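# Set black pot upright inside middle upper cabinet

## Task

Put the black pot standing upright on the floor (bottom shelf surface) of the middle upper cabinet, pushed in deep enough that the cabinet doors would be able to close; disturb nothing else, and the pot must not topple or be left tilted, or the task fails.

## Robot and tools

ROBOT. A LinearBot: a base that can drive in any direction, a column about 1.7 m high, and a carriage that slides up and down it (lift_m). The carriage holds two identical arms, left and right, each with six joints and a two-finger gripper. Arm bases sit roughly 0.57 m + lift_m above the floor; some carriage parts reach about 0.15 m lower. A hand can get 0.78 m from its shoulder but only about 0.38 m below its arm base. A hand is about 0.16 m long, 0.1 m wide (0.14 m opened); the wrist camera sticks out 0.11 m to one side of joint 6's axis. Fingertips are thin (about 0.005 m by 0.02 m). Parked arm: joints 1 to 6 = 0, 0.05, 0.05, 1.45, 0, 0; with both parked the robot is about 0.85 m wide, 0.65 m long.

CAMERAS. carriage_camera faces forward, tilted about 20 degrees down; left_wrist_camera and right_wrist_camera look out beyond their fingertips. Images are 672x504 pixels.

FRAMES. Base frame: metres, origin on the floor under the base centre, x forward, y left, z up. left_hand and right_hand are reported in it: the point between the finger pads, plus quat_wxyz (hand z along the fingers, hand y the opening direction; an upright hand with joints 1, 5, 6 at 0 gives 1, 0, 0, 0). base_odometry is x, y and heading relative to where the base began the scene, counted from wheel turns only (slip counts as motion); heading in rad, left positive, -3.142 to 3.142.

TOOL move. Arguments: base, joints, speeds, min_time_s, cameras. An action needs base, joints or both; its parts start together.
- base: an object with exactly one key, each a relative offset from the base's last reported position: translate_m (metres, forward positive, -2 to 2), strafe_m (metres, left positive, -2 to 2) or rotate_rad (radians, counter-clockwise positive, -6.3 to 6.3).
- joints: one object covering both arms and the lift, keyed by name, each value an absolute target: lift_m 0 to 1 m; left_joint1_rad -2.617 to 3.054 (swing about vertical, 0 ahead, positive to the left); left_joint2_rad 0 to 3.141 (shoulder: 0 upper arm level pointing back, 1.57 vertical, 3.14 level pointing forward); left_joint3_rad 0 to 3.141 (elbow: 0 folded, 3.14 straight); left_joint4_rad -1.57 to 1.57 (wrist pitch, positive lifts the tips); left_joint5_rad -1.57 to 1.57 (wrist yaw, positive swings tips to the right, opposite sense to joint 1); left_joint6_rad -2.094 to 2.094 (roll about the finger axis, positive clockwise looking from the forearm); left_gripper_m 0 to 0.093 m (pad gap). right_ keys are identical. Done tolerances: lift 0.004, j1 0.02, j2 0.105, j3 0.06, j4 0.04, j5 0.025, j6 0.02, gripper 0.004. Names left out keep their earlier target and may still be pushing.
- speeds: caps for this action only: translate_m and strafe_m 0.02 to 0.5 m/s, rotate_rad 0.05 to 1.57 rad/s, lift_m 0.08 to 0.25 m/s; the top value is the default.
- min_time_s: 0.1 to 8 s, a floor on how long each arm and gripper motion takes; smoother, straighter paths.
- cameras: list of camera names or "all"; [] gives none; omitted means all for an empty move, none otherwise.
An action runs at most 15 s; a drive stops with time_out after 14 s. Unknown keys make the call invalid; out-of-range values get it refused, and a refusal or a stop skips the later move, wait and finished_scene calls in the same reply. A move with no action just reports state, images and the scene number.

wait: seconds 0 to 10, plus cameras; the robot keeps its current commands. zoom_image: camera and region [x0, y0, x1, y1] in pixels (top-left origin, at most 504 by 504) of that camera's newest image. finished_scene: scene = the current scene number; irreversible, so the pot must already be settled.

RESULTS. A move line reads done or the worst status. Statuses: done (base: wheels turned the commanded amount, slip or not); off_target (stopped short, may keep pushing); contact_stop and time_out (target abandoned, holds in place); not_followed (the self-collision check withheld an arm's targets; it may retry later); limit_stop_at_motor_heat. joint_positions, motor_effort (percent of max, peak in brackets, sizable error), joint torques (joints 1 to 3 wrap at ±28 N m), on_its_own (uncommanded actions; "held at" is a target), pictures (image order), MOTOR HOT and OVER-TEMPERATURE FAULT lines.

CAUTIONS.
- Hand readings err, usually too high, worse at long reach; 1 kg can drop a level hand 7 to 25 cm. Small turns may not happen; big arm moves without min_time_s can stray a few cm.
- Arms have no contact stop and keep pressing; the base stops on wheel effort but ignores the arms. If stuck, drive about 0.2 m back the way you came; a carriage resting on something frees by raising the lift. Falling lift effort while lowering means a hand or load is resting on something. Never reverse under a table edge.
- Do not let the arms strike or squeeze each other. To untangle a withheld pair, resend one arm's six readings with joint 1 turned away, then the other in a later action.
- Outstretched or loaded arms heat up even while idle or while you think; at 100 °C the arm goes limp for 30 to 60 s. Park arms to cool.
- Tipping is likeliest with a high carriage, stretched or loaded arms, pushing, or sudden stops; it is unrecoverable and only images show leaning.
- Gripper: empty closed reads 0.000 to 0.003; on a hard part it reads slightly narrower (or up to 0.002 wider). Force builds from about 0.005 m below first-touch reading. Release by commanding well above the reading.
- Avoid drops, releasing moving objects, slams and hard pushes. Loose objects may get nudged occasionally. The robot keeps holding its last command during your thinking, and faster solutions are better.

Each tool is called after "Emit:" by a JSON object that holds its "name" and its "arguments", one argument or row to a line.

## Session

Emit:
{"name": "move", "arguments": {
  "joints": {"lift_m":0.75},
  "cameras": ["carriage_camera"]
}}

Emit:
{"name": "move", "arguments": {

}}

Scene clock: 2.33 s.
Joint torques (N m): left_arm=[-0.12 4.57 5.31 -0.21 0.03 0.02] | right_arm=[-0.17 4.67 4.89 -0.36 -0.01 -0.01]
move: done
base_odometry: x=+0.000 y=+0.000 heading=+0.000
base_status: not commanded
joint_positions: lift_m=+0.750 left_joint1_rad=+0.004 left_joint2_rad=+0.038 left_joint3_rad=+0.032 left_joint4_rad=+1.473 left_joint5_rad=+0.016 left_joint6_rad=-0.004 left_gripper_m=+0.09396 right_joint1_rad=-0.013 right_joint2_rad=+0.032 right_joint3_rad=+0.046 right_joint4_rad=+1.480 right_joint5_rad=-0.045 right_joint6_rad=-0.037 right_gripper_m=+0.09396
joint_status: all done
motor_effort: lift_m=+23(28) drive_wheels=-1(3)
left_hand: x=+0.2496 y=+0.3008 z=+1.7507 quat_wxyz=(+0.999, +0.008, +0.052, +0.000) (m; base frame)
right_hand: x=+0.2417 y=-0.2960 z=+1.7544 quat_wxyz=(+0.999, -0.023, +0.038, -0.024) (m; base frame)
pictures: carriage_camera

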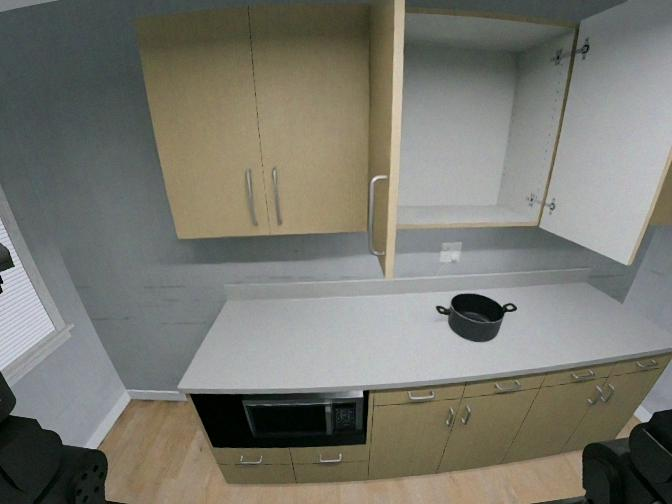

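Scene clock: 2.33 s.
Joint torques (N m): left_arm=[-0.12 4.57 5.31 -0.21 0.03 0.02] | right_arm=[-0.17 4.67 4.89 -0.36 -0.01 -0.01]
base_odometry: x=+0.000 y=+0.000 heading=+0.000
base_status: not commanded
joint_positions: lift_m=+0.750 left_joint1_rad=+0.004 left_joint2_rad=+0.038 left_joint3_rad=+0.032 left_joint4_rad=+1.473 left_joint5_rad=+0.016 left_joint6_rad=-0.004 left_gripper_m=+0.09396 right_joint1_rad=-0.013 right_joint2_rad=+0.032 right_joint3_rad=+0.046 right_joint4_rad=+1.480 right_joint5_rad=-0.045 right_joint6_rad=-0.037 right_gripper_m=+0.09396
joint_status: all done
motor_effort: lift_m=+23(28) drive_wheels=-1(3)
left_hand: x=+0.2496 y=+0.3008 z=+1.7507 quat_wxyz=(+0.999, +0.008, +0.052, +0.000) (m; base frame)
right_hand: x=+0.2417 y=-0.2960 z=+1.7544 quat_wxyz=(+0.999, -0.023, +0.038, -0.024) (m; base frame)
pictures: carriage_camera, left_wrist_camera, right_wrist_camera

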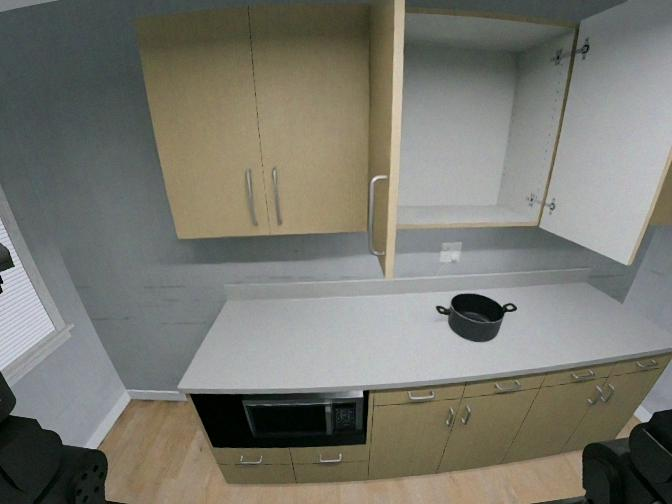

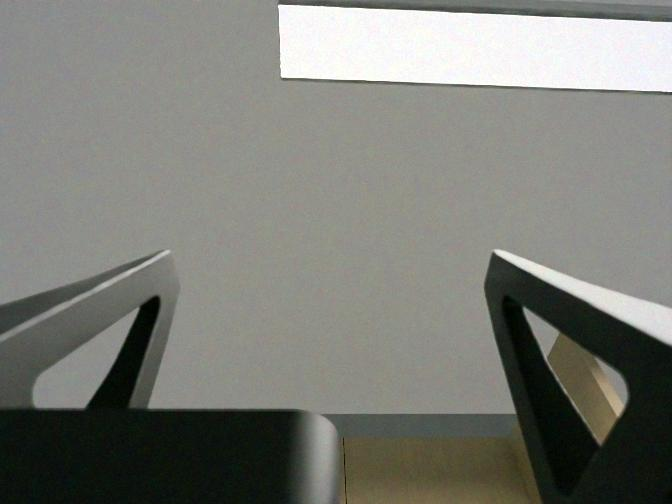

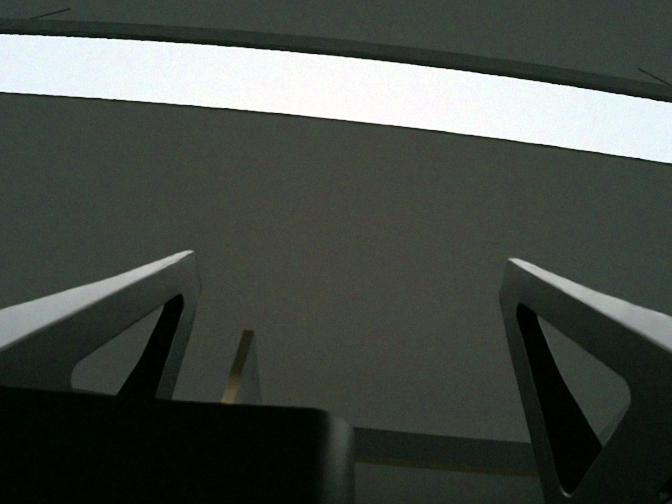

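Emit:
{"name": "move", "arguments": {
  "base": {"rotate_rad":0.035},
  "joints": {"lift_m":0.2}
}}

Emit:
{"name": "move", "arguments": {
  "base": {"strafe_m":-0.74},
  "joints": {"left_joint1_rad":-0.17,"left_joint2_rad":1.8,"left_joint3_rad":1.2,"left_joint4_rad":0.6,"left_joint5_rad":0,"left_joint6_rad":-1.57,"right_joint1_rad":0.22,"right_joint2_rad":1.8,"right_joint3_rad":1.23,"right_joint4_rad":0.55,"right_joint5_rad":0,"right_joint6_rad":1.57},
  "min_time_s": 3,
  "speeds": {"strafe_m":0.25},
  "cameras": ["all"]
}}

Emit:
{"name": "zoom_image", "arguments": {
  "camera": "carriage_camera",
  "region": [180, 150, 500, 390]
}}

Scene clock: 7.60 s.
Joint torques (N m): left_arm=[-0.01 4.59 5.35 -0.22 0.02 0.03] | right_arm=[-0.08 4.67 4.86 -0.36 0.02 0]
move: done
base_odometry: x=+0.000 y=+0.000 heading=+0.034
base_status: done
joint_positions: lift_m=+0.200 left_joint1_rad=+0.004 left_joint2_rad=+0.038 left_joint3_rad=+0.032 left_joint4_rad=+1.473 left_joint5_rad=+0.016 left_joint6_rad=-0.004 left_gripper_m=+0.09396 right_joint1_rad=-0.013 right_joint2_rad=+0.032 right_joint3_rad=+0.046 right_joint4_rad=+1.480 right_joint5_rad=-0.045 right_joint6_rad=-0.037 right_gripper_m=+0.09396
joint_status: all done
motor_effort: lift_m=+21(22) drive_wheels=-8(11)
left_hand: x=+0.2496 y=+0.3008 z=+1.2011 quat_wxyz=(+0.999, +0.008, +0.052, +0.000) (m; base frame)
right_hand: x=+0.2417 y=-0.2960 z=+1.2047 quat_wxyz=(+0.999, -0.023, +0.038, -0.024) (m; base frame)

Scene clock: 11.93 s.
Joint torques (N m): left_arm=[-0.18 -11.02 9.37 2.39 -0.09 -0.01] | right_arm=[0.38 -9.91 8.95 2.02 0.14 0.05]
move: done
base_odometry: x=+0.025 y=-0.740 heading=+0.034
base_status: done
joint_positions: lift_m=+0.200 left_joint1_rad=-0.169 left_joint2_rad=+1.799 left_joint3_rad=+1.169 left_joint4_rad=+0.599 left_joint5_rad=+0.014 left_joint6_rad=-1.560 left_gripper_m=+0.09398 right_joint1_rad=+0.214 right_joint2_rad=+1.799 right_joint3_rad=+1.192 right_joint4_rad=+0.546 right_joint5_rad=-0.012 right_joint6_rad=+1.556 right_gripper_m=+0.09396
joint_status: all done
motor_effort: lift_m=+21(21) drive_wheels=-5(8)
left_hand: x=+0.7732 y=+0.2074 z=+1.0417 quat_wxyz=(+0.448, -0.456, +0.554, -0.533) (m; base frame)
right_hand: x=+0.7700 y=-0.1821 z=+1.0397 quat_wxyz=(+0.430, +0.449, +0.573, +0.533) (m; base frame)
pictures: carriage_camera, left_wrist_camera, right_wrist_camera

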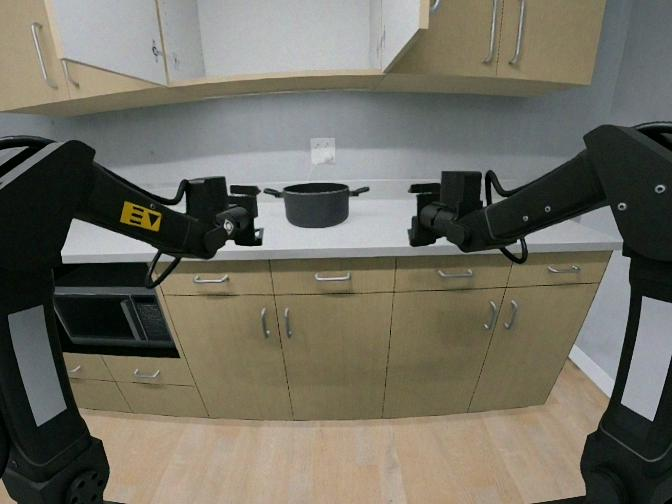

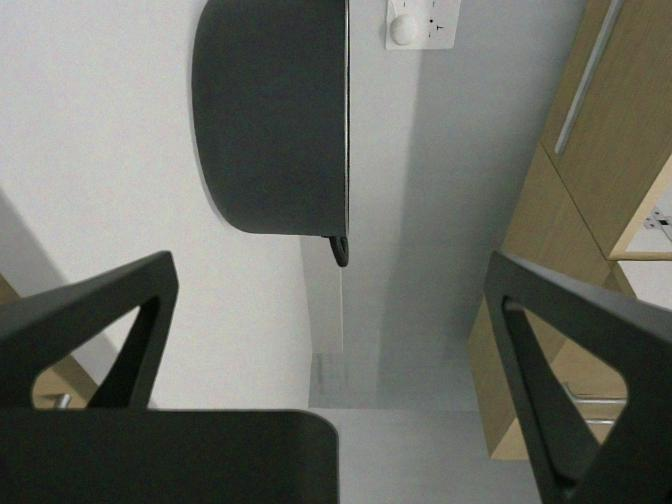

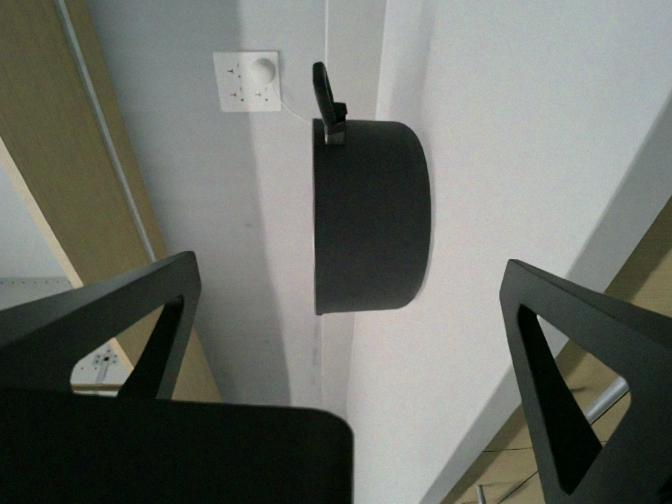

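Scaled by 1.575 from the camera's 672x504 image, which has a finer 960x720 frame.

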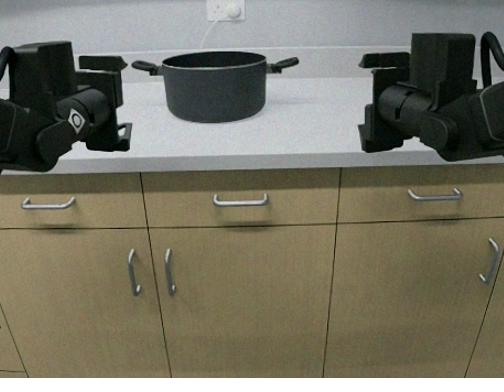

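Emit:
{"name": "move", "arguments": {
  "base": {"strafe_m":0.065},
  "speeds": {"strafe_m":0.15}
}}

Emit:
{"name": "move", "arguments": {
  "base": {"translate_m":0.25},
  "speeds": {"translate_m":0.15},
  "cameras": ["all"]
}}

Emit:
{"name": "zoom_image", "arguments": {
  "camera": "carriage_camera",
  "region": [200, 150, 460, 290]
}}

Scene clock: 14.03 s.
Joint torques (N m): left_arm=[-0.32 -10.99 9.37 2.41 -0.05 0] | right_arm=[-0.06 -9.89 8.79 2.02 0.11 0.07]
move: done
base_odometry: x=+0.023 y=-0.675 heading=+0.034
base_status: done
joint_positions: lift_m=+0.200 left_joint1_rad=-0.168 left_joint2_rad=+1.799 left_joint3_rad=+1.169 left_joint4_rad=+0.597 left_joint5_rad=+0.010 left_joint6_rad=-1.560 left_gripper_m=+0.09398 right_joint1_rad=+0.220 right_joint2_rad=+1.799 right_joint3_rad=+1.193 right_joint4_rad=+0.545 right_joint5_rad=-0.010 right_joint6_rad=+1.557 right_gripper_m=+0.09396
joint_status: not commanded
motor_effort: lift_m=+21(21) drive_wheels=-1(12)
left_hand: x=+0.7734 y=+0.2085 z=+1.0411 quat_wxyz=(+0.449, -0.458, +0.554, -0.531) (m; base frame)
right_hand: x=+0.7696 y=-0.1795 z=+1.0400 quat_wxyz=(+0.429, +0.449, +0.574, +0.534) (m; base frame)

Scene clock: 16.67 s.
Joint torques (N m): left_arm=[-0.32 -11.14 9.29 2.4 -0.07 0.01] | right_arm=[-0.01 -10.03 8.84 2.08 0.12 0.06]
move: done
base_odometry: x=+0.273 y=-0.666 heading=+0.034
base_status: done
joint_positions: lift_m=+0.200 left_joint1_rad=-0.168 left_joint2_rad=+1.800 left_joint3_rad=+1.170 left_joint4_rad=+0.595 left_joint5_rad=+0.010 left_joint6_rad=-1.560 left_gripper_m=+0.09398 right_joint1_rad=+0.220 right_joint2_rad=+1.800 right_joint3_rad=+1.193 right_joint4_rad=+0.543 right_joint5_rad=-0.010 right_joint6_rad=+1.557 right_gripper_m=+0.09396
joint_status: not commanded
motor_effort: lift_m=+21(21) drive_wheels=-6(10)
left_hand: x=+0.7735 y=+0.2085 z=+1.0407 quat_wxyz=(+0.449, -0.459, +0.554, -0.531) (m; base frame)
right_hand: x=+0.7697 y=-0.1795 z=+1.0388 quat_wxyz=(+0.429, +0.449, +0.574, +0.533) (m; base frame)
pictures: carriage_camera, left_wrist_camera, right_wrist_camera

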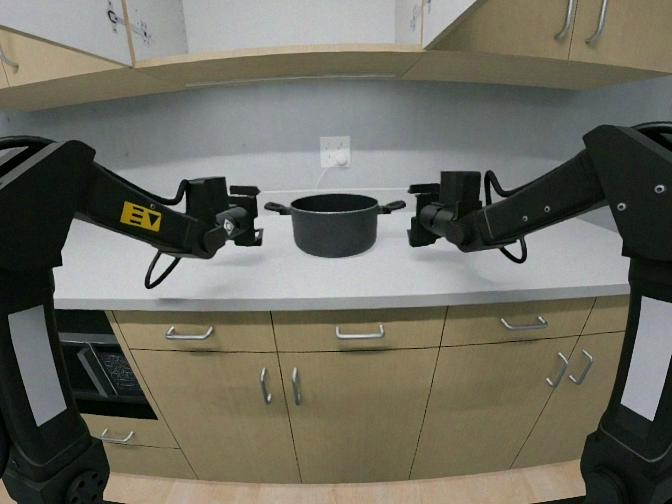

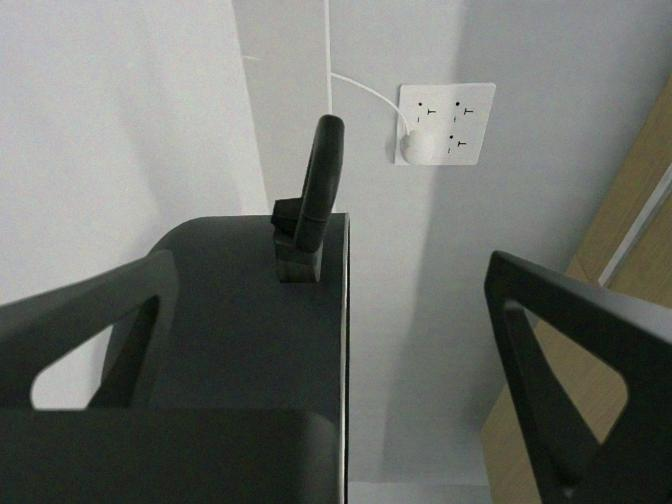

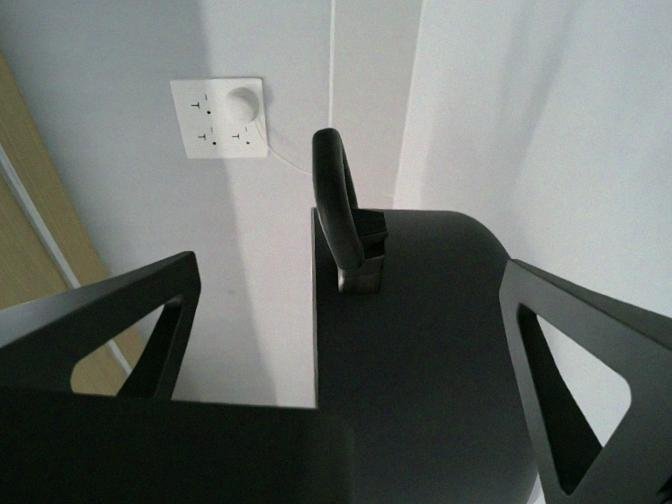

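Scaled by 1.938 from the camera's 672x504 image, which has a finer 960x720 frame.

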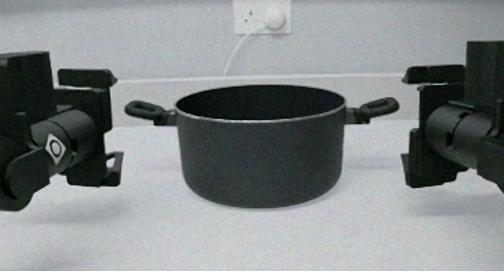

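Emit:
{"name": "move", "arguments": {
  "base": {"translate_m":0.08},
  "joints": {"left_joint1_rad":-0.2,"right_joint1_rad":0.255},
  "speeds": {"translate_m":0.08},
  "cameras": ["all"]
}}

Emit:
{"name": "zoom_image", "arguments": {
  "camera": "carriage_camera",
  "region": [200, 150, 460, 290]
}}

Scene clock: 19.23 s.
Joint torques (N m): left_arm=[-0.01 -11.19 9.32 2.45 -0.04 0] | right_arm=[-0.2 -10.07 8.85 2.08 0.12 0.06]
move: done
base_odometry: x=+0.353 y=-0.664 heading=+0.033
base_status: done
joint_positions: lift_m=+0.200 left_joint1_rad=-0.200 left_joint2_rad=+1.800 left_joint3_rad=+1.170 left_joint4_rad=+0.593 left_joint5_rad=+0.009 left_joint6_rad=-1.560 left_gripper_m=+0.09398 right_joint1_rad=+0.256 right_joint2_rad=+1.801 right_joint3_rad=+1.193 right_joint4_rad=+0.541 right_joint5_rad=-0.009 right_joint6_rad=+1.557 right_gripper_m=+0.09396
joint_status: all done
motor_effort: lift_m=+21(21) drive_wheels=+1(12)
left_hand: x=+0.7702 y=+0.1908 z=+1.0401 quat_wxyz=(+0.440, -0.450, +0.562, -0.537) (m; base frame)
right_hand: x=+0.7650 y=-0.1601 z=+1.0380 quat_wxyz=(+0.419, +0.440, +0.583, +0.540) (m; base frame)
pictures: carriage_camera, left_wrist_camera, right_wrist_camera

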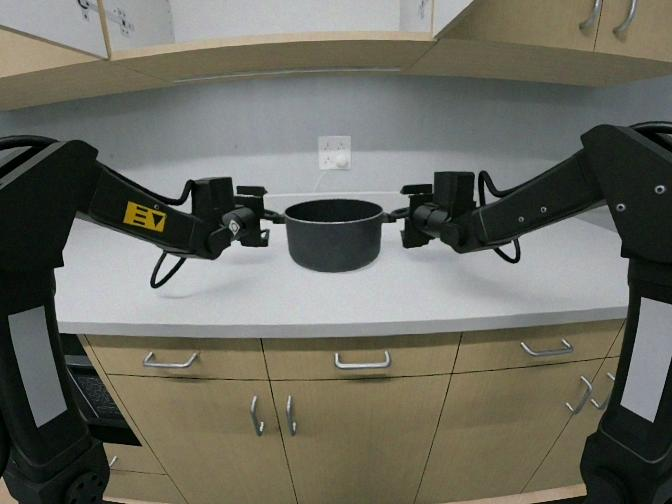

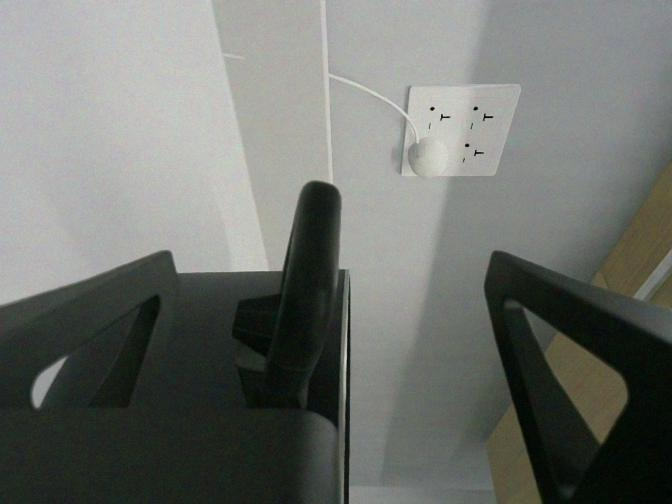

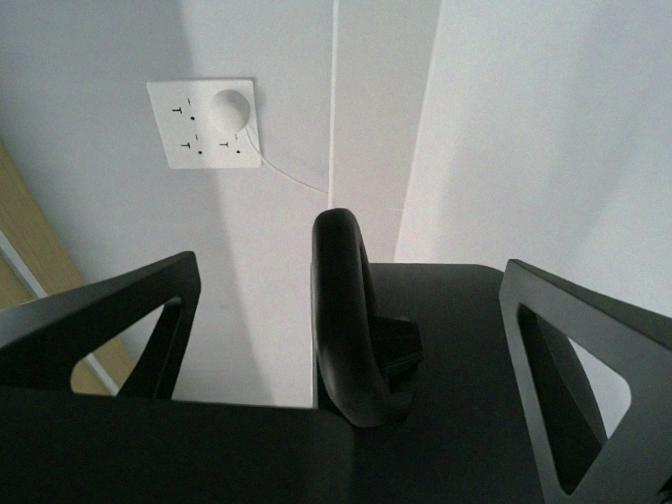

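Scaled by 1.938 from the camera's 672x504 image, which has a finer 960x720 frame.

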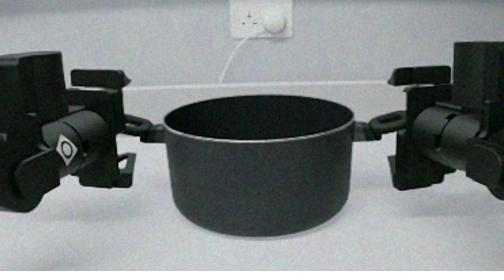

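Emit:
{"name": "move", "arguments": {
  "base": {"translate_m":0.055},
  "joints": {"left_joint3_rad":1.175,"right_joint1_rad":0.268},
  "speeds": {"translate_m":0.06},
  "cameras": ["all"]
}}

Emit:
{"name": "move", "arguments": {
  "joints": {"left_gripper_m":0.035,"right_gripper_m":0.04},
  "min_time_s": 2,
  "cameras": ["all"]
}}

Emit:
{"name": "zoom_image", "arguments": {
  "camera": "carriage_camera",
  "region": [200, 150, 460, 290]
}}

Scene clock: 21.53 s.
Joint torques (N m): left_arm=[-0.03 -11.11 7.04 2.45 -0.04 -0.01] | right_arm=[0.2 -10.17 8.79 2.06 0.1 0.05]
move: done
base_odometry: x=+0.408 y=-0.662 heading=+0.032
base_status: done
joint_positions: lift_m=+0.200 left_joint1_rad=-0.200 left_joint2_rad=+1.800 left_joint3_rad=+1.170 left_joint4_rad=+0.593 left_joint5_rad=+0.009 left_joint6_rad=-1.560 left_gripper_m=+0.09398 right_joint1_rad=+0.265 right_joint2_rad=+1.801 right_joint3_rad=+1.193 right_joint4_rad=+0.540 right_joint5_rad=-0.009 right_joint6_rad=+1.557 right_gripper_m=+0.09396
joint_status: all done
motor_effort: lift_m=+21(21) drive_wheels=-6(7)
left_hand: x=+0.7702 y=+0.1908 z=+1.0400 quat_wxyz=(+0.440, -0.450, +0.562, -0.537) (m; base frame)
right_hand: x=+0.7637 y=-0.1552 z=+1.0379 quat_wxyz=(+0.416, +0.437, +0.585, +0.542) (m; base frame)
pictures: carriage_camera, left_wrist_camera, right_wrist_camera

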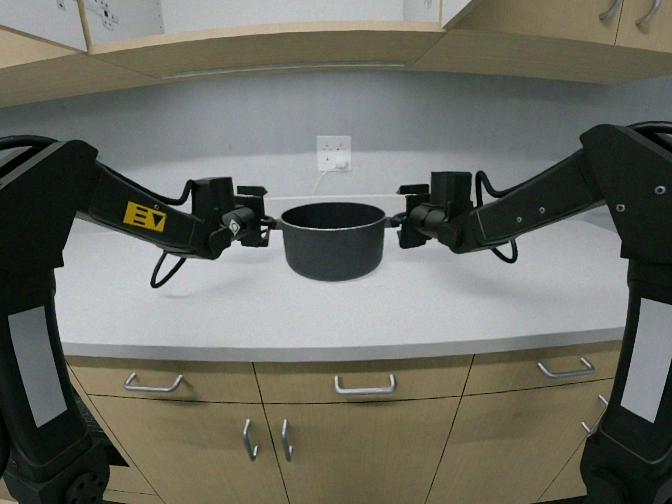

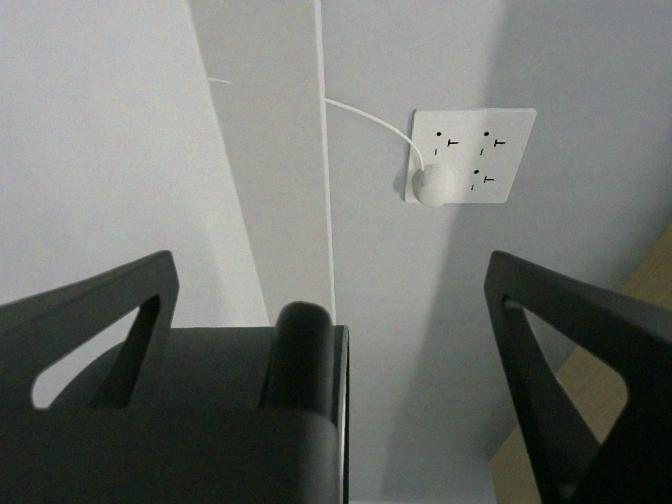

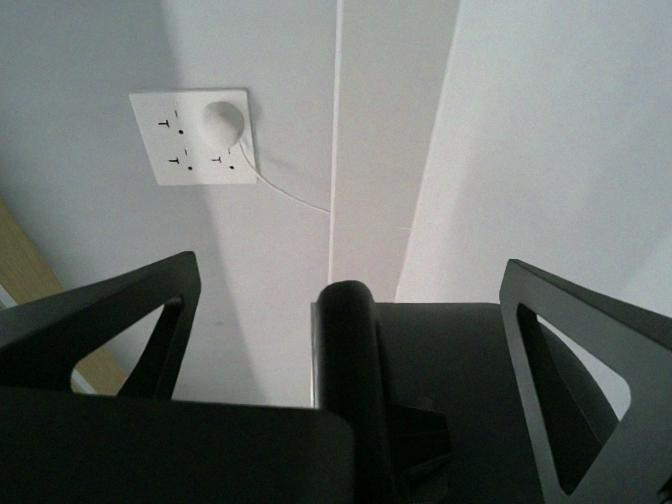

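Scene clock: 23.83 s.
Joint torques (N m): left_arm=[-0.06 -11.03 6.98 2.23 -0.05 -0.09] | right_arm=[0.08 -10.13 8.9 2.15 0.1 0.06]
move: off_target
base_odometry: x=+0.408 y=-0.662 heading=+0.032
base_status: not commanded
joint_positions: lift_m=+0.200 left_joint1_rad=-0.200 left_joint2_rad=+1.799 left_joint3_rad=+1.170 left_joint4_rad=+0.610 left_joint5_rad=+0.008 left_joint6_rad=-1.554 left_gripper_m=+0.07169 right_joint1_rad=+0.266 right_joint2_rad=+1.801 right_joint3_rad=+1.193 right_joint4_rad=+0.535 right_joint5_rad=-0.009 right_joint6_rad=+1.557 right_gripper_m=+0.04012
joint_status: left_gripper_m off_target (ended at +0.07172, target +0.03500); the others done
motor_effort: lift_m=+21(21) drive_wheels=+1(6)
left_hand: x=+0.7703 y=+0.1909 z=+1.0447 quat_wxyz=(+0.446, -0.445, +0.558, -0.540) (m; base frame)
right_hand: x=+0.7634 y=-0.1544 z=+1.0365 quat_wxyz=(+0.414, +0.438, +0.587, +0.540) (m; base frame)
pictures: carriage_camera, left_wrist_camera, right_wrist_camera

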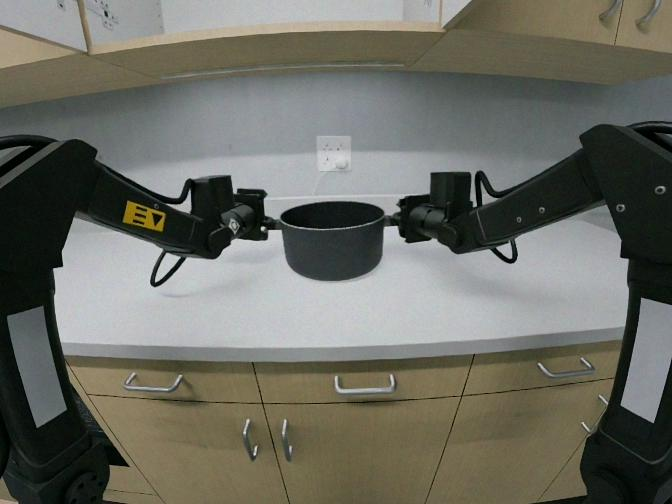

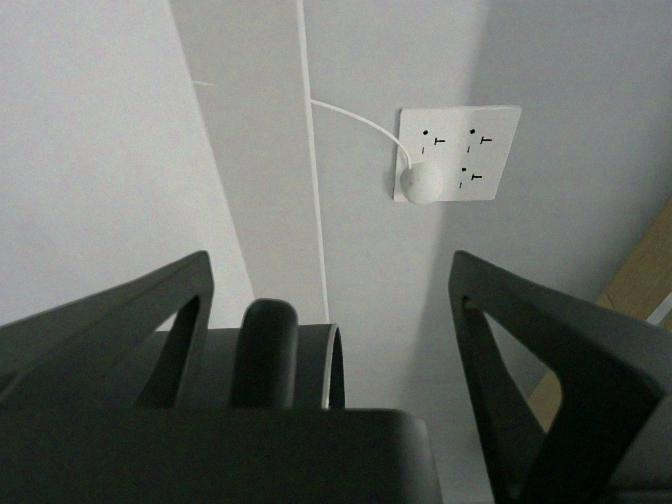

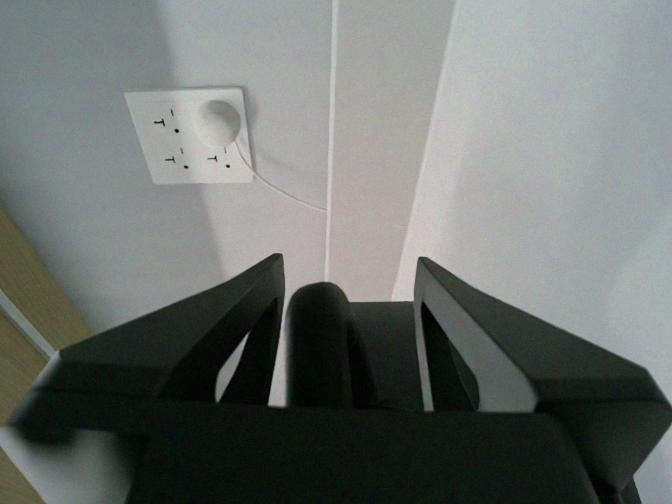

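Scaled by 1.938 from the camera's 672x504 image, which has a finer 960x720 frame.

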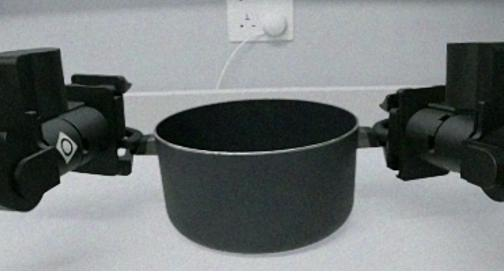

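Emit:
{"name": "move", "arguments": {
  "joints": {"left_gripper_m":0.093},
  "min_time_s": 1
}}

Emit:
{"name": "move", "arguments": {
  "joints": {"left_joint3_rad":1.145,"left_joint4_rad":0.6},
  "min_time_s": 1,
  "cameras": ["all"]
}}

Emit:
{"name": "zoom_image", "arguments": {
  "camera": "carriage_camera",
  "region": [220, 170, 320, 270]
}}

Scene clock: 26.63 s.
Joint torques (N m): left_arm=[-0.05 -10.99 6.99 2.38 -0.02 0] | right_arm=[0.06 -10.45 8.76 2.26 0.1 0.05]
move: done
base_odometry: x=+0.408 y=-0.662 heading=+0.032
base_status: not commanded
joint_positions: lift_m=+0.200 left_joint1_rad=-0.200 left_joint2_rad=+1.799 left_joint3_rad=+1.170 left_joint4_rad=+0.600 left_joint5_rad=+0.007 left_joint6_rad=-1.560 left_gripper_m=+0.09289 right_joint1_rad=+0.266 right_joint2_rad=+1.804 right_joint3_rad=+1.193 right_joint4_rad=+0.526 right_joint5_rad=-0.009 right_joint6_rad=+1.557 right_gripper_m=+0.04011
joint_status: all done
motor_effort: lift_m=+21(21) drive_wheels=+2(2)
left_hand: x=+0.7702 y=+0.1911 z=+1.0421 quat_wxyz=(+0.442, -0.449, +0.559, -0.539) (m; base frame)
right_hand: x=+0.7637 y=-0.1543 z=+1.0325 quat_wxyz=(+0.412, +0.441, +0.590, +0.537) (m; base frame)

Scene clock: 27.93 s.
Joint torques (N m): left_arm=[-0.09 -11.02 5.65 2.37 -0.03 0.02] | right_arm=[0.1 -10.51 8.94 2.23 0.08 0.05]
move: done
base_odometry: x=+0.408 y=-0.662 heading=+0.032
base_status: not commanded
joint_positions: lift_m=+0.200 left_joint1_rad=-0.200 left_joint2_rad=+1.799 left_joint3_rad=+1.154 left_joint4_rad=+0.599 left_joint5_rad=+0.007 left_joint6_rad=-1.562 left_gripper_m=+0.09290 right_joint1_rad=+0.266 right_joint2_rad=+1.804 right_joint3_rad=+1.193 right_joint4_rad=+0.526 right_joint5_rad=-0.009 right_joint6_rad=+1.557 right_gripper_m=+0.04011
joint_status: all done
motor_effort: lift_m=+21(21) drive_wheels=+1(2)
left_hand: x=+0.7685 y=+0.1914 z=+1.0343 quat_wxyz=(+0.437, -0.453, +0.564, -0.534) (m; base frame)
right_hand: x=+0.7637 y=-0.1543 z=+1.0325 quat_wxyz=(+0.412, +0.441, +0.590, +0.537) (m; base frame)
pictures: carriage_camera, left_wrist_camera, right_wrist_camera

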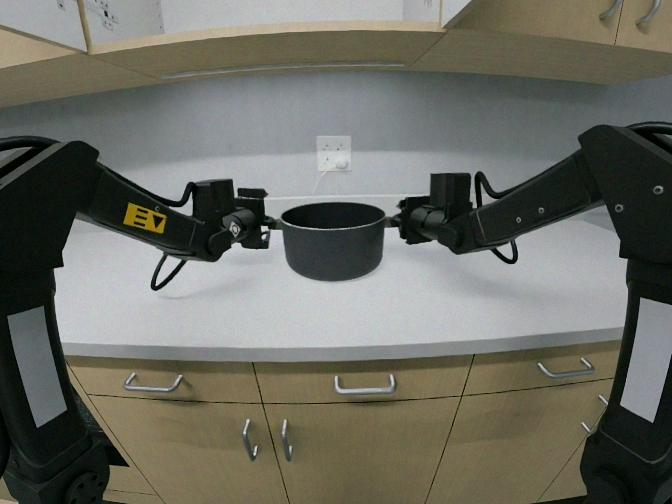

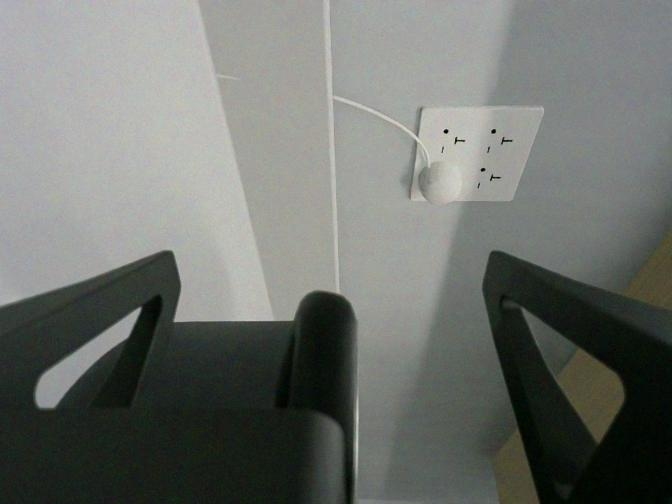

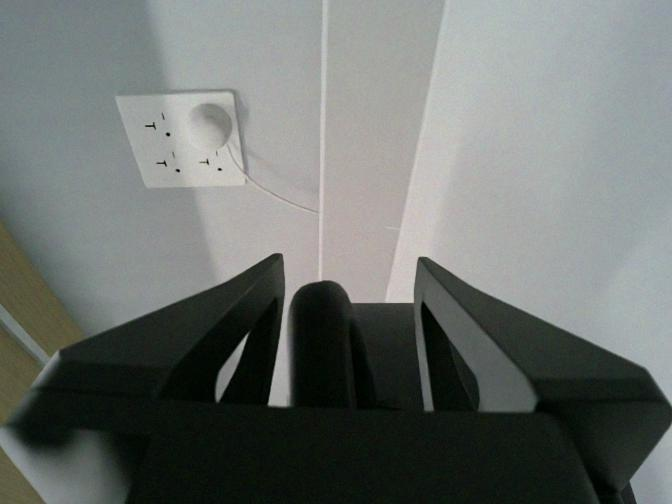

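Scaled by 5.040 from the camera's 672x504 image, which has a finer 960x720 frame.

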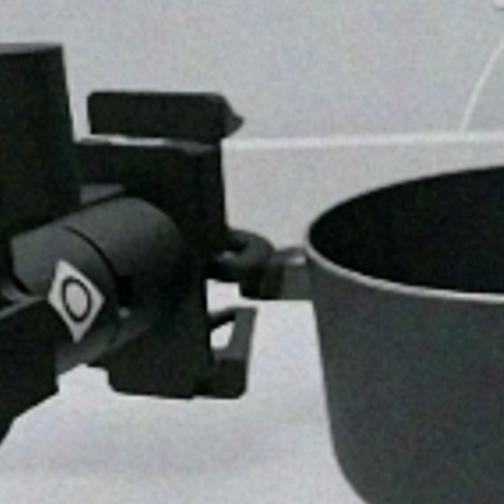

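Emit:
{"name": "move", "arguments": {
  "joints": {"left_gripper_m":0.04},
  "min_time_s": 2,
  "cameras": ["left_wrist_camera","carriage_camera"]
}}

Emit:
{"name": "zoom_image", "arguments": {
  "camera": "carriage_camera",
  "region": [220, 170, 320, 270]
}}

Scene clock: 30.73 s.
Joint torques (N m): left_arm=[0.02 -11.15 6.35 2.42 -0.03 0.07] | right_arm=[0.03 -10.5 8.8 2.23 0.08 0.05]
move: done
base_odometry: x=+0.408 y=-0.662 heading=+0.032
base_status: not commanded
joint_positions: lift_m=+0.200 left_joint1_rad=-0.201 left_joint2_rad=+1.801 left_joint3_rad=+1.146 left_joint4_rad=+0.596 left_joint5_rad=+0.006 left_joint6_rad=-1.565 left_gripper_m=+0.04013 right_joint1_rad=+0.266 right_joint2_rad=+1.804 right_joint3_rad=+1.193 right_joint4_rad=+0.526 right_joint5_rad=-0.008 right_joint6_rad=+1.557 right_gripper_m=+0.04011
joint_status: all done
motor_effort: lift_m=+21(21) drive_wheels=+1(2)
left_hand: x=+0.7678 y=+0.1913 z=+1.0290 quat_wxyz=(+0.434, -0.457, +0.566, -0.532) (m; base frame)
right_hand: x=+0.7637 y=-0.1543 z=+1.0325 quat_wxyz=(+0.412, +0.441, +0.590, +0.537) (m; base frame)
pictures: carriage_camera, left_wrist_camera

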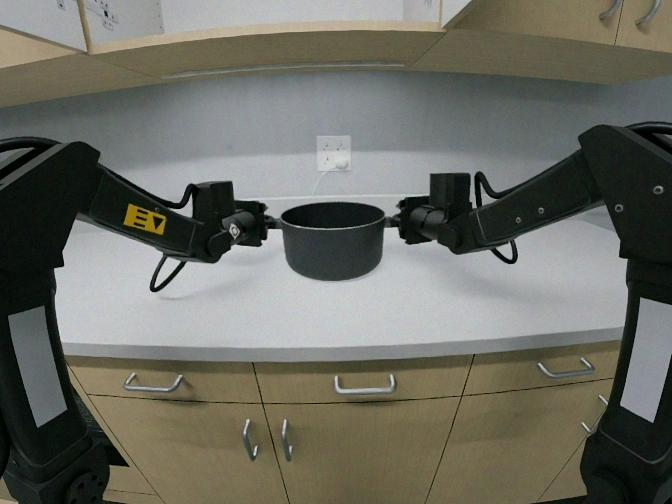

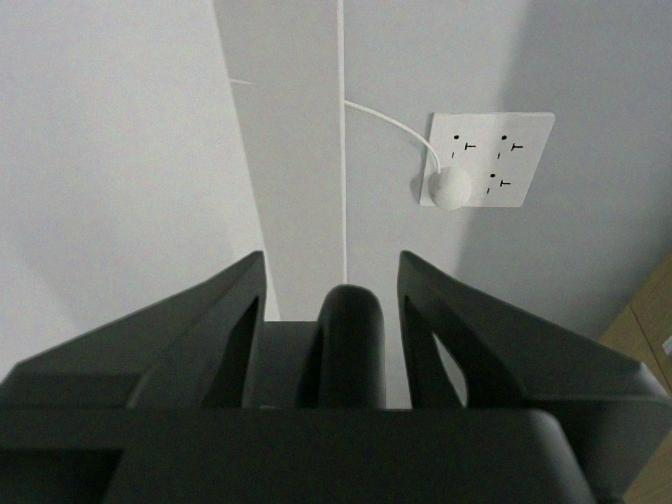

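Scaled by 5.040 from the camera's 672x504 image, which has a finer 960x720 frame.

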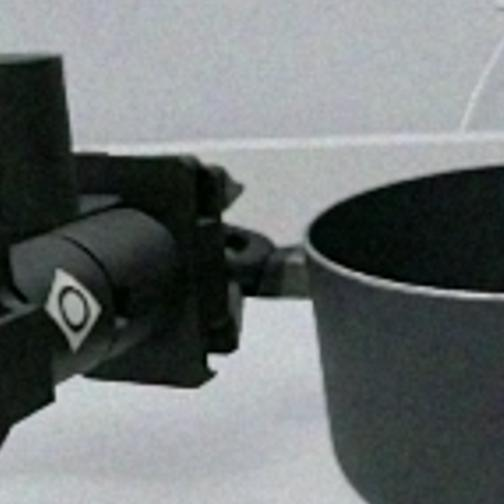

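Left is clear. Closing both.

Emit:
{"name": "move", "arguments": {
  "joints": {"left_gripper_m":0.02,"right_gripper_m":0.025},
  "min_time_s": 2
}}

Emit:
{"name": "move", "arguments": {
  "joints": {"left_gripper_m":0.006,"right_gripper_m":0.008},
  "min_time_s": 2,
  "cameras": ["all"]
}}

Emit:
{"name": "zoom_image", "arguments": {
  "camera": "carriage_camera",
  "region": [200, 150, 460, 290]
}}

Scene clock: 33.80 s.
Joint torques (N m): left_arm=[0.03 -11.15 6.37 2.46 -0.04 0.05] | right_arm=[0.06 -10.61 8.92 2.35 0.07 1.18]
move: done
base_odometry: x=+0.408 y=-0.662 heading=+0.032
base_status: not commanded
joint_positions: lift_m=+0.200 left_joint1_rad=-0.201 left_joint2_rad=+1.801 left_joint3_rad=+1.146 left_joint4_rad=+0.593 left_joint5_rad=+0.006 left_joint6_rad=-1.565 left_gripper_m=+0.02015 right_joint1_rad=+0.266 right_joint2_rad=+1.805 right_joint3_rad=+1.193 right_joint4_rad=+0.516 right_joint5_rad=-0.006 right_joint6_rad=+1.456 right_gripper_m=+0.02512
joint_status: all done
motor_effort: lift_m=+21(21) drive_wheels=+0(2)
left_hand: x=+0.7678 y=+0.1913 z=+1.0282 quat_wxyz=(+0.433, -0.458, +0.567, -0.531) (m; base frame)
right_hand: x=+0.7638 y=-0.1547 z=+1.0294 quat_wxyz=(+0.436, +0.413, +0.614, +0.512) (m; base frame)

Scene clock: 36.10 s.
Joint torques (N m): left_arm=[-0.01 -11.19 6.32 2.3 -0.01 -0.76] | right_arm=[0.03 -10.67 8.87 2.32 0.06 1.38]
move: off_target
base_odometry: x=+0.408 y=-0.662 heading=+0.032
base_status: not commanded
joint_positions: lift_m=+0.200 left_joint1_rad=-0.201 left_joint2_rad=+1.801 left_joint3_rad=+1.146 left_joint4_rad=+0.605 left_joint5_rad=+0.005 left_joint6_rad=-1.491 left_gripper_m=+0.01267 right_joint1_rad=+0.266 right_joint2_rad=+1.805 right_joint3_rad=+1.193 right_joint4_rad=+0.517 right_joint5_rad=-0.006 right_joint6_rad=+1.437 right_gripper_m=+0.02374
joint_status: left_gripper_m off_target (ended at +0.01269, target +0.00600); right_gripper_m off_target (ended at +0.02374, target +0.00800)
motor_effort: lift_m=+21(21) drive_wheels=+1(2)
left_hand: x=+0.7680 y=+0.1915 z=+1.0313 quat_wxyz=(+0.456, -0.434, +0.580, -0.517) (m; base frame)
right_hand: x=+0.7638 y=-0.1547 z=+1.0298 quat_wxyz=(+0.442, +0.407, +0.618, +0.508) (m; base frame)
pictures: carriage_camera, left_wrist_camera, right_wrist_camera

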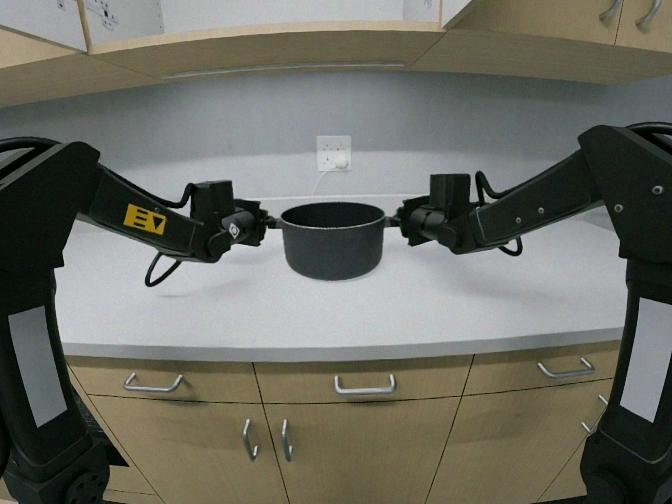

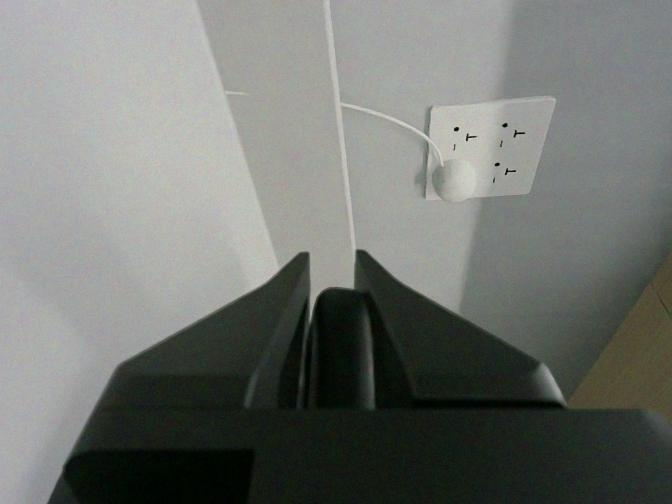

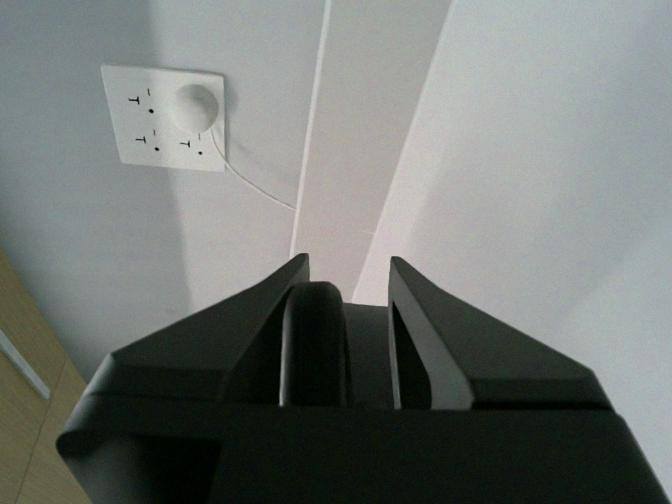

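Scaled by 1.938 from the camera's 672x504 image, which has a finer 960x720 frame.

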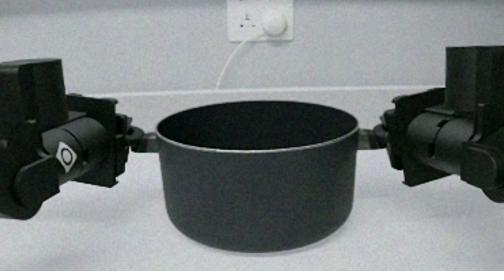

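Emit:
{"name": "move", "arguments": {
  "joints": {"lift_m":0.34,"left_joint4_rad":0.78,"right_joint4_rad":0.74},
  "speeds": {"lift_m":0.08},
  "cameras": ["carriage_camera"]
}}

Emit:
{"name": "zoom_image", "arguments": {
  "camera": "carriage_camera",
  "region": [200, 190, 460, 330]
}}

Emit:
{"name": "move", "arguments": {
  "base": {"translate_m":-0.64},
  "speeds": {"translate_m":0.18},
  "cameras": ["carriage_camera"]
}}

Scene clock: 39.13 s.
Joint torques (N m): left_arm=[-0.32 -15.46 8.57 4.21 0.08 -0.75] | right_arm=[0.05 -14.91 8.81 4.01 0.14 1.19]
move: off_target
base_odometry: x=+0.408 y=-0.662 heading=+0.032
base_status: not commanded
joint_positions: lift_m=+0.340 left_joint1_rad=-0.198 left_joint2_rad=+1.840 left_joint3_rad=+1.121 left_joint4_rad=+0.616 left_joint5_rad=-0.005 left_joint6_rad=-1.493 left_gripper_m=+0.01149 right_joint1_rad=+0.266 right_joint2_rad=+1.845 right_joint3_rad=+1.193 right_joint4_rad=+0.556 right_joint5_rad=-0.010 right_joint6_rad=+1.455 right_gripper_m=+0.01237
joint_status: left_joint4_rad off_target (ended at +0.616, target +0.780); right_joint4_rad off_target (ended at +0.556, target +0.740); the others done
on_its_own: right_gripper_m moved -0.01136 toward your old target +0.00800
motor_effort: lift_m=+25(28) drive_wheels=+0(6)
left_hand: x=+0.7707 y=+0.1945 z=+1.1401 quat_wxyz=(+0.446, -0.449, +0.591, -0.500) (m; base frame)
right_hand: x=+0.7697 y=-0.1526 z=+1.1570 quat_wxyz=(+0.436, +0.412, +0.615, +0.512) (m; base frame)
pictures: carriage_camera

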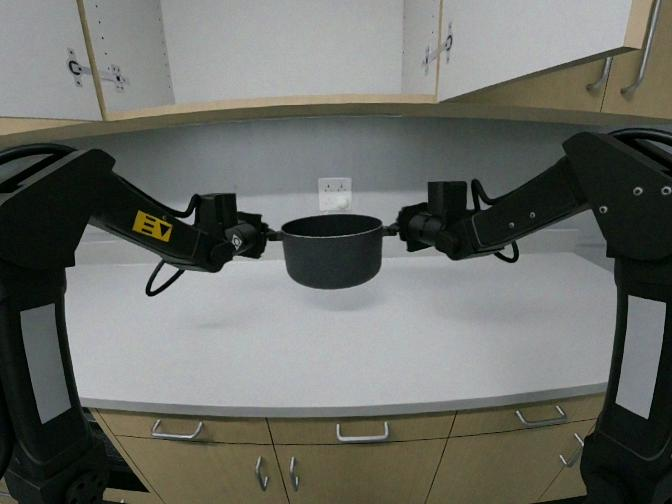

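Scaled by 1.938 from the camera's 672x504 image, which has a finer 960x720 frame.

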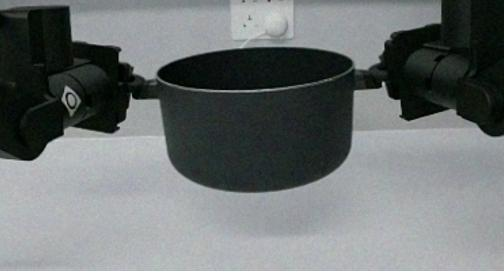

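Scene clock: 43.70 s.
Joint torques (N m): left_arm=[-0.32 -15.45 8.57 4.21 0.07 -0.74] | right_arm=[0.12 -14.86 8.76 4.01 0.14 1.17]
move: done
base_odometry: x=-0.232 y=-0.683 heading=+0.032
base_status: done
joint_positions: lift_m=+0.340 left_joint1_rad=-0.197 left_joint2_rad=+1.840 left_joint3_rad=+1.121 left_joint4_rad=+0.615 left_joint5_rad=-0.005 left_joint6_rad=-1.493 left_gripper_m=+0.01149 right_joint1_rad=+0.266 right_joint2_rad=+1.845 right_joint3_rad=+1.193 right_joint4_rad=+0.556 right_joint5_rad=-0.011 right_joint6_rad=+1.455 right_gripper_m=+0.01237
joint_status: not commanded
motor_effort: lift_m=+25(25) drive_wheels=-4(12)
left_hand: x=+0.7708 y=+0.1952 z=+1.1399 quat_wxyz=(+0.446, -0.450, +0.591, -0.499) (m; base frame)
right_hand: x=+0.7697 y=-0.1525 z=+1.1570 quat_wxyz=(+0.435, +0.411, +0.615, +0.512) (m; base frame)
pictures: carriage_camera

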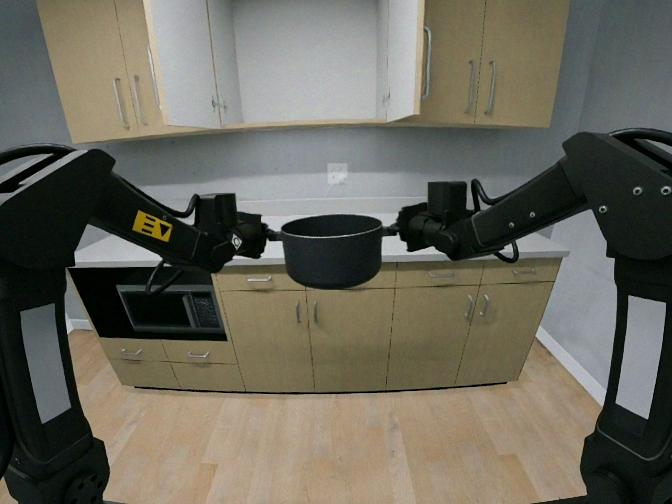

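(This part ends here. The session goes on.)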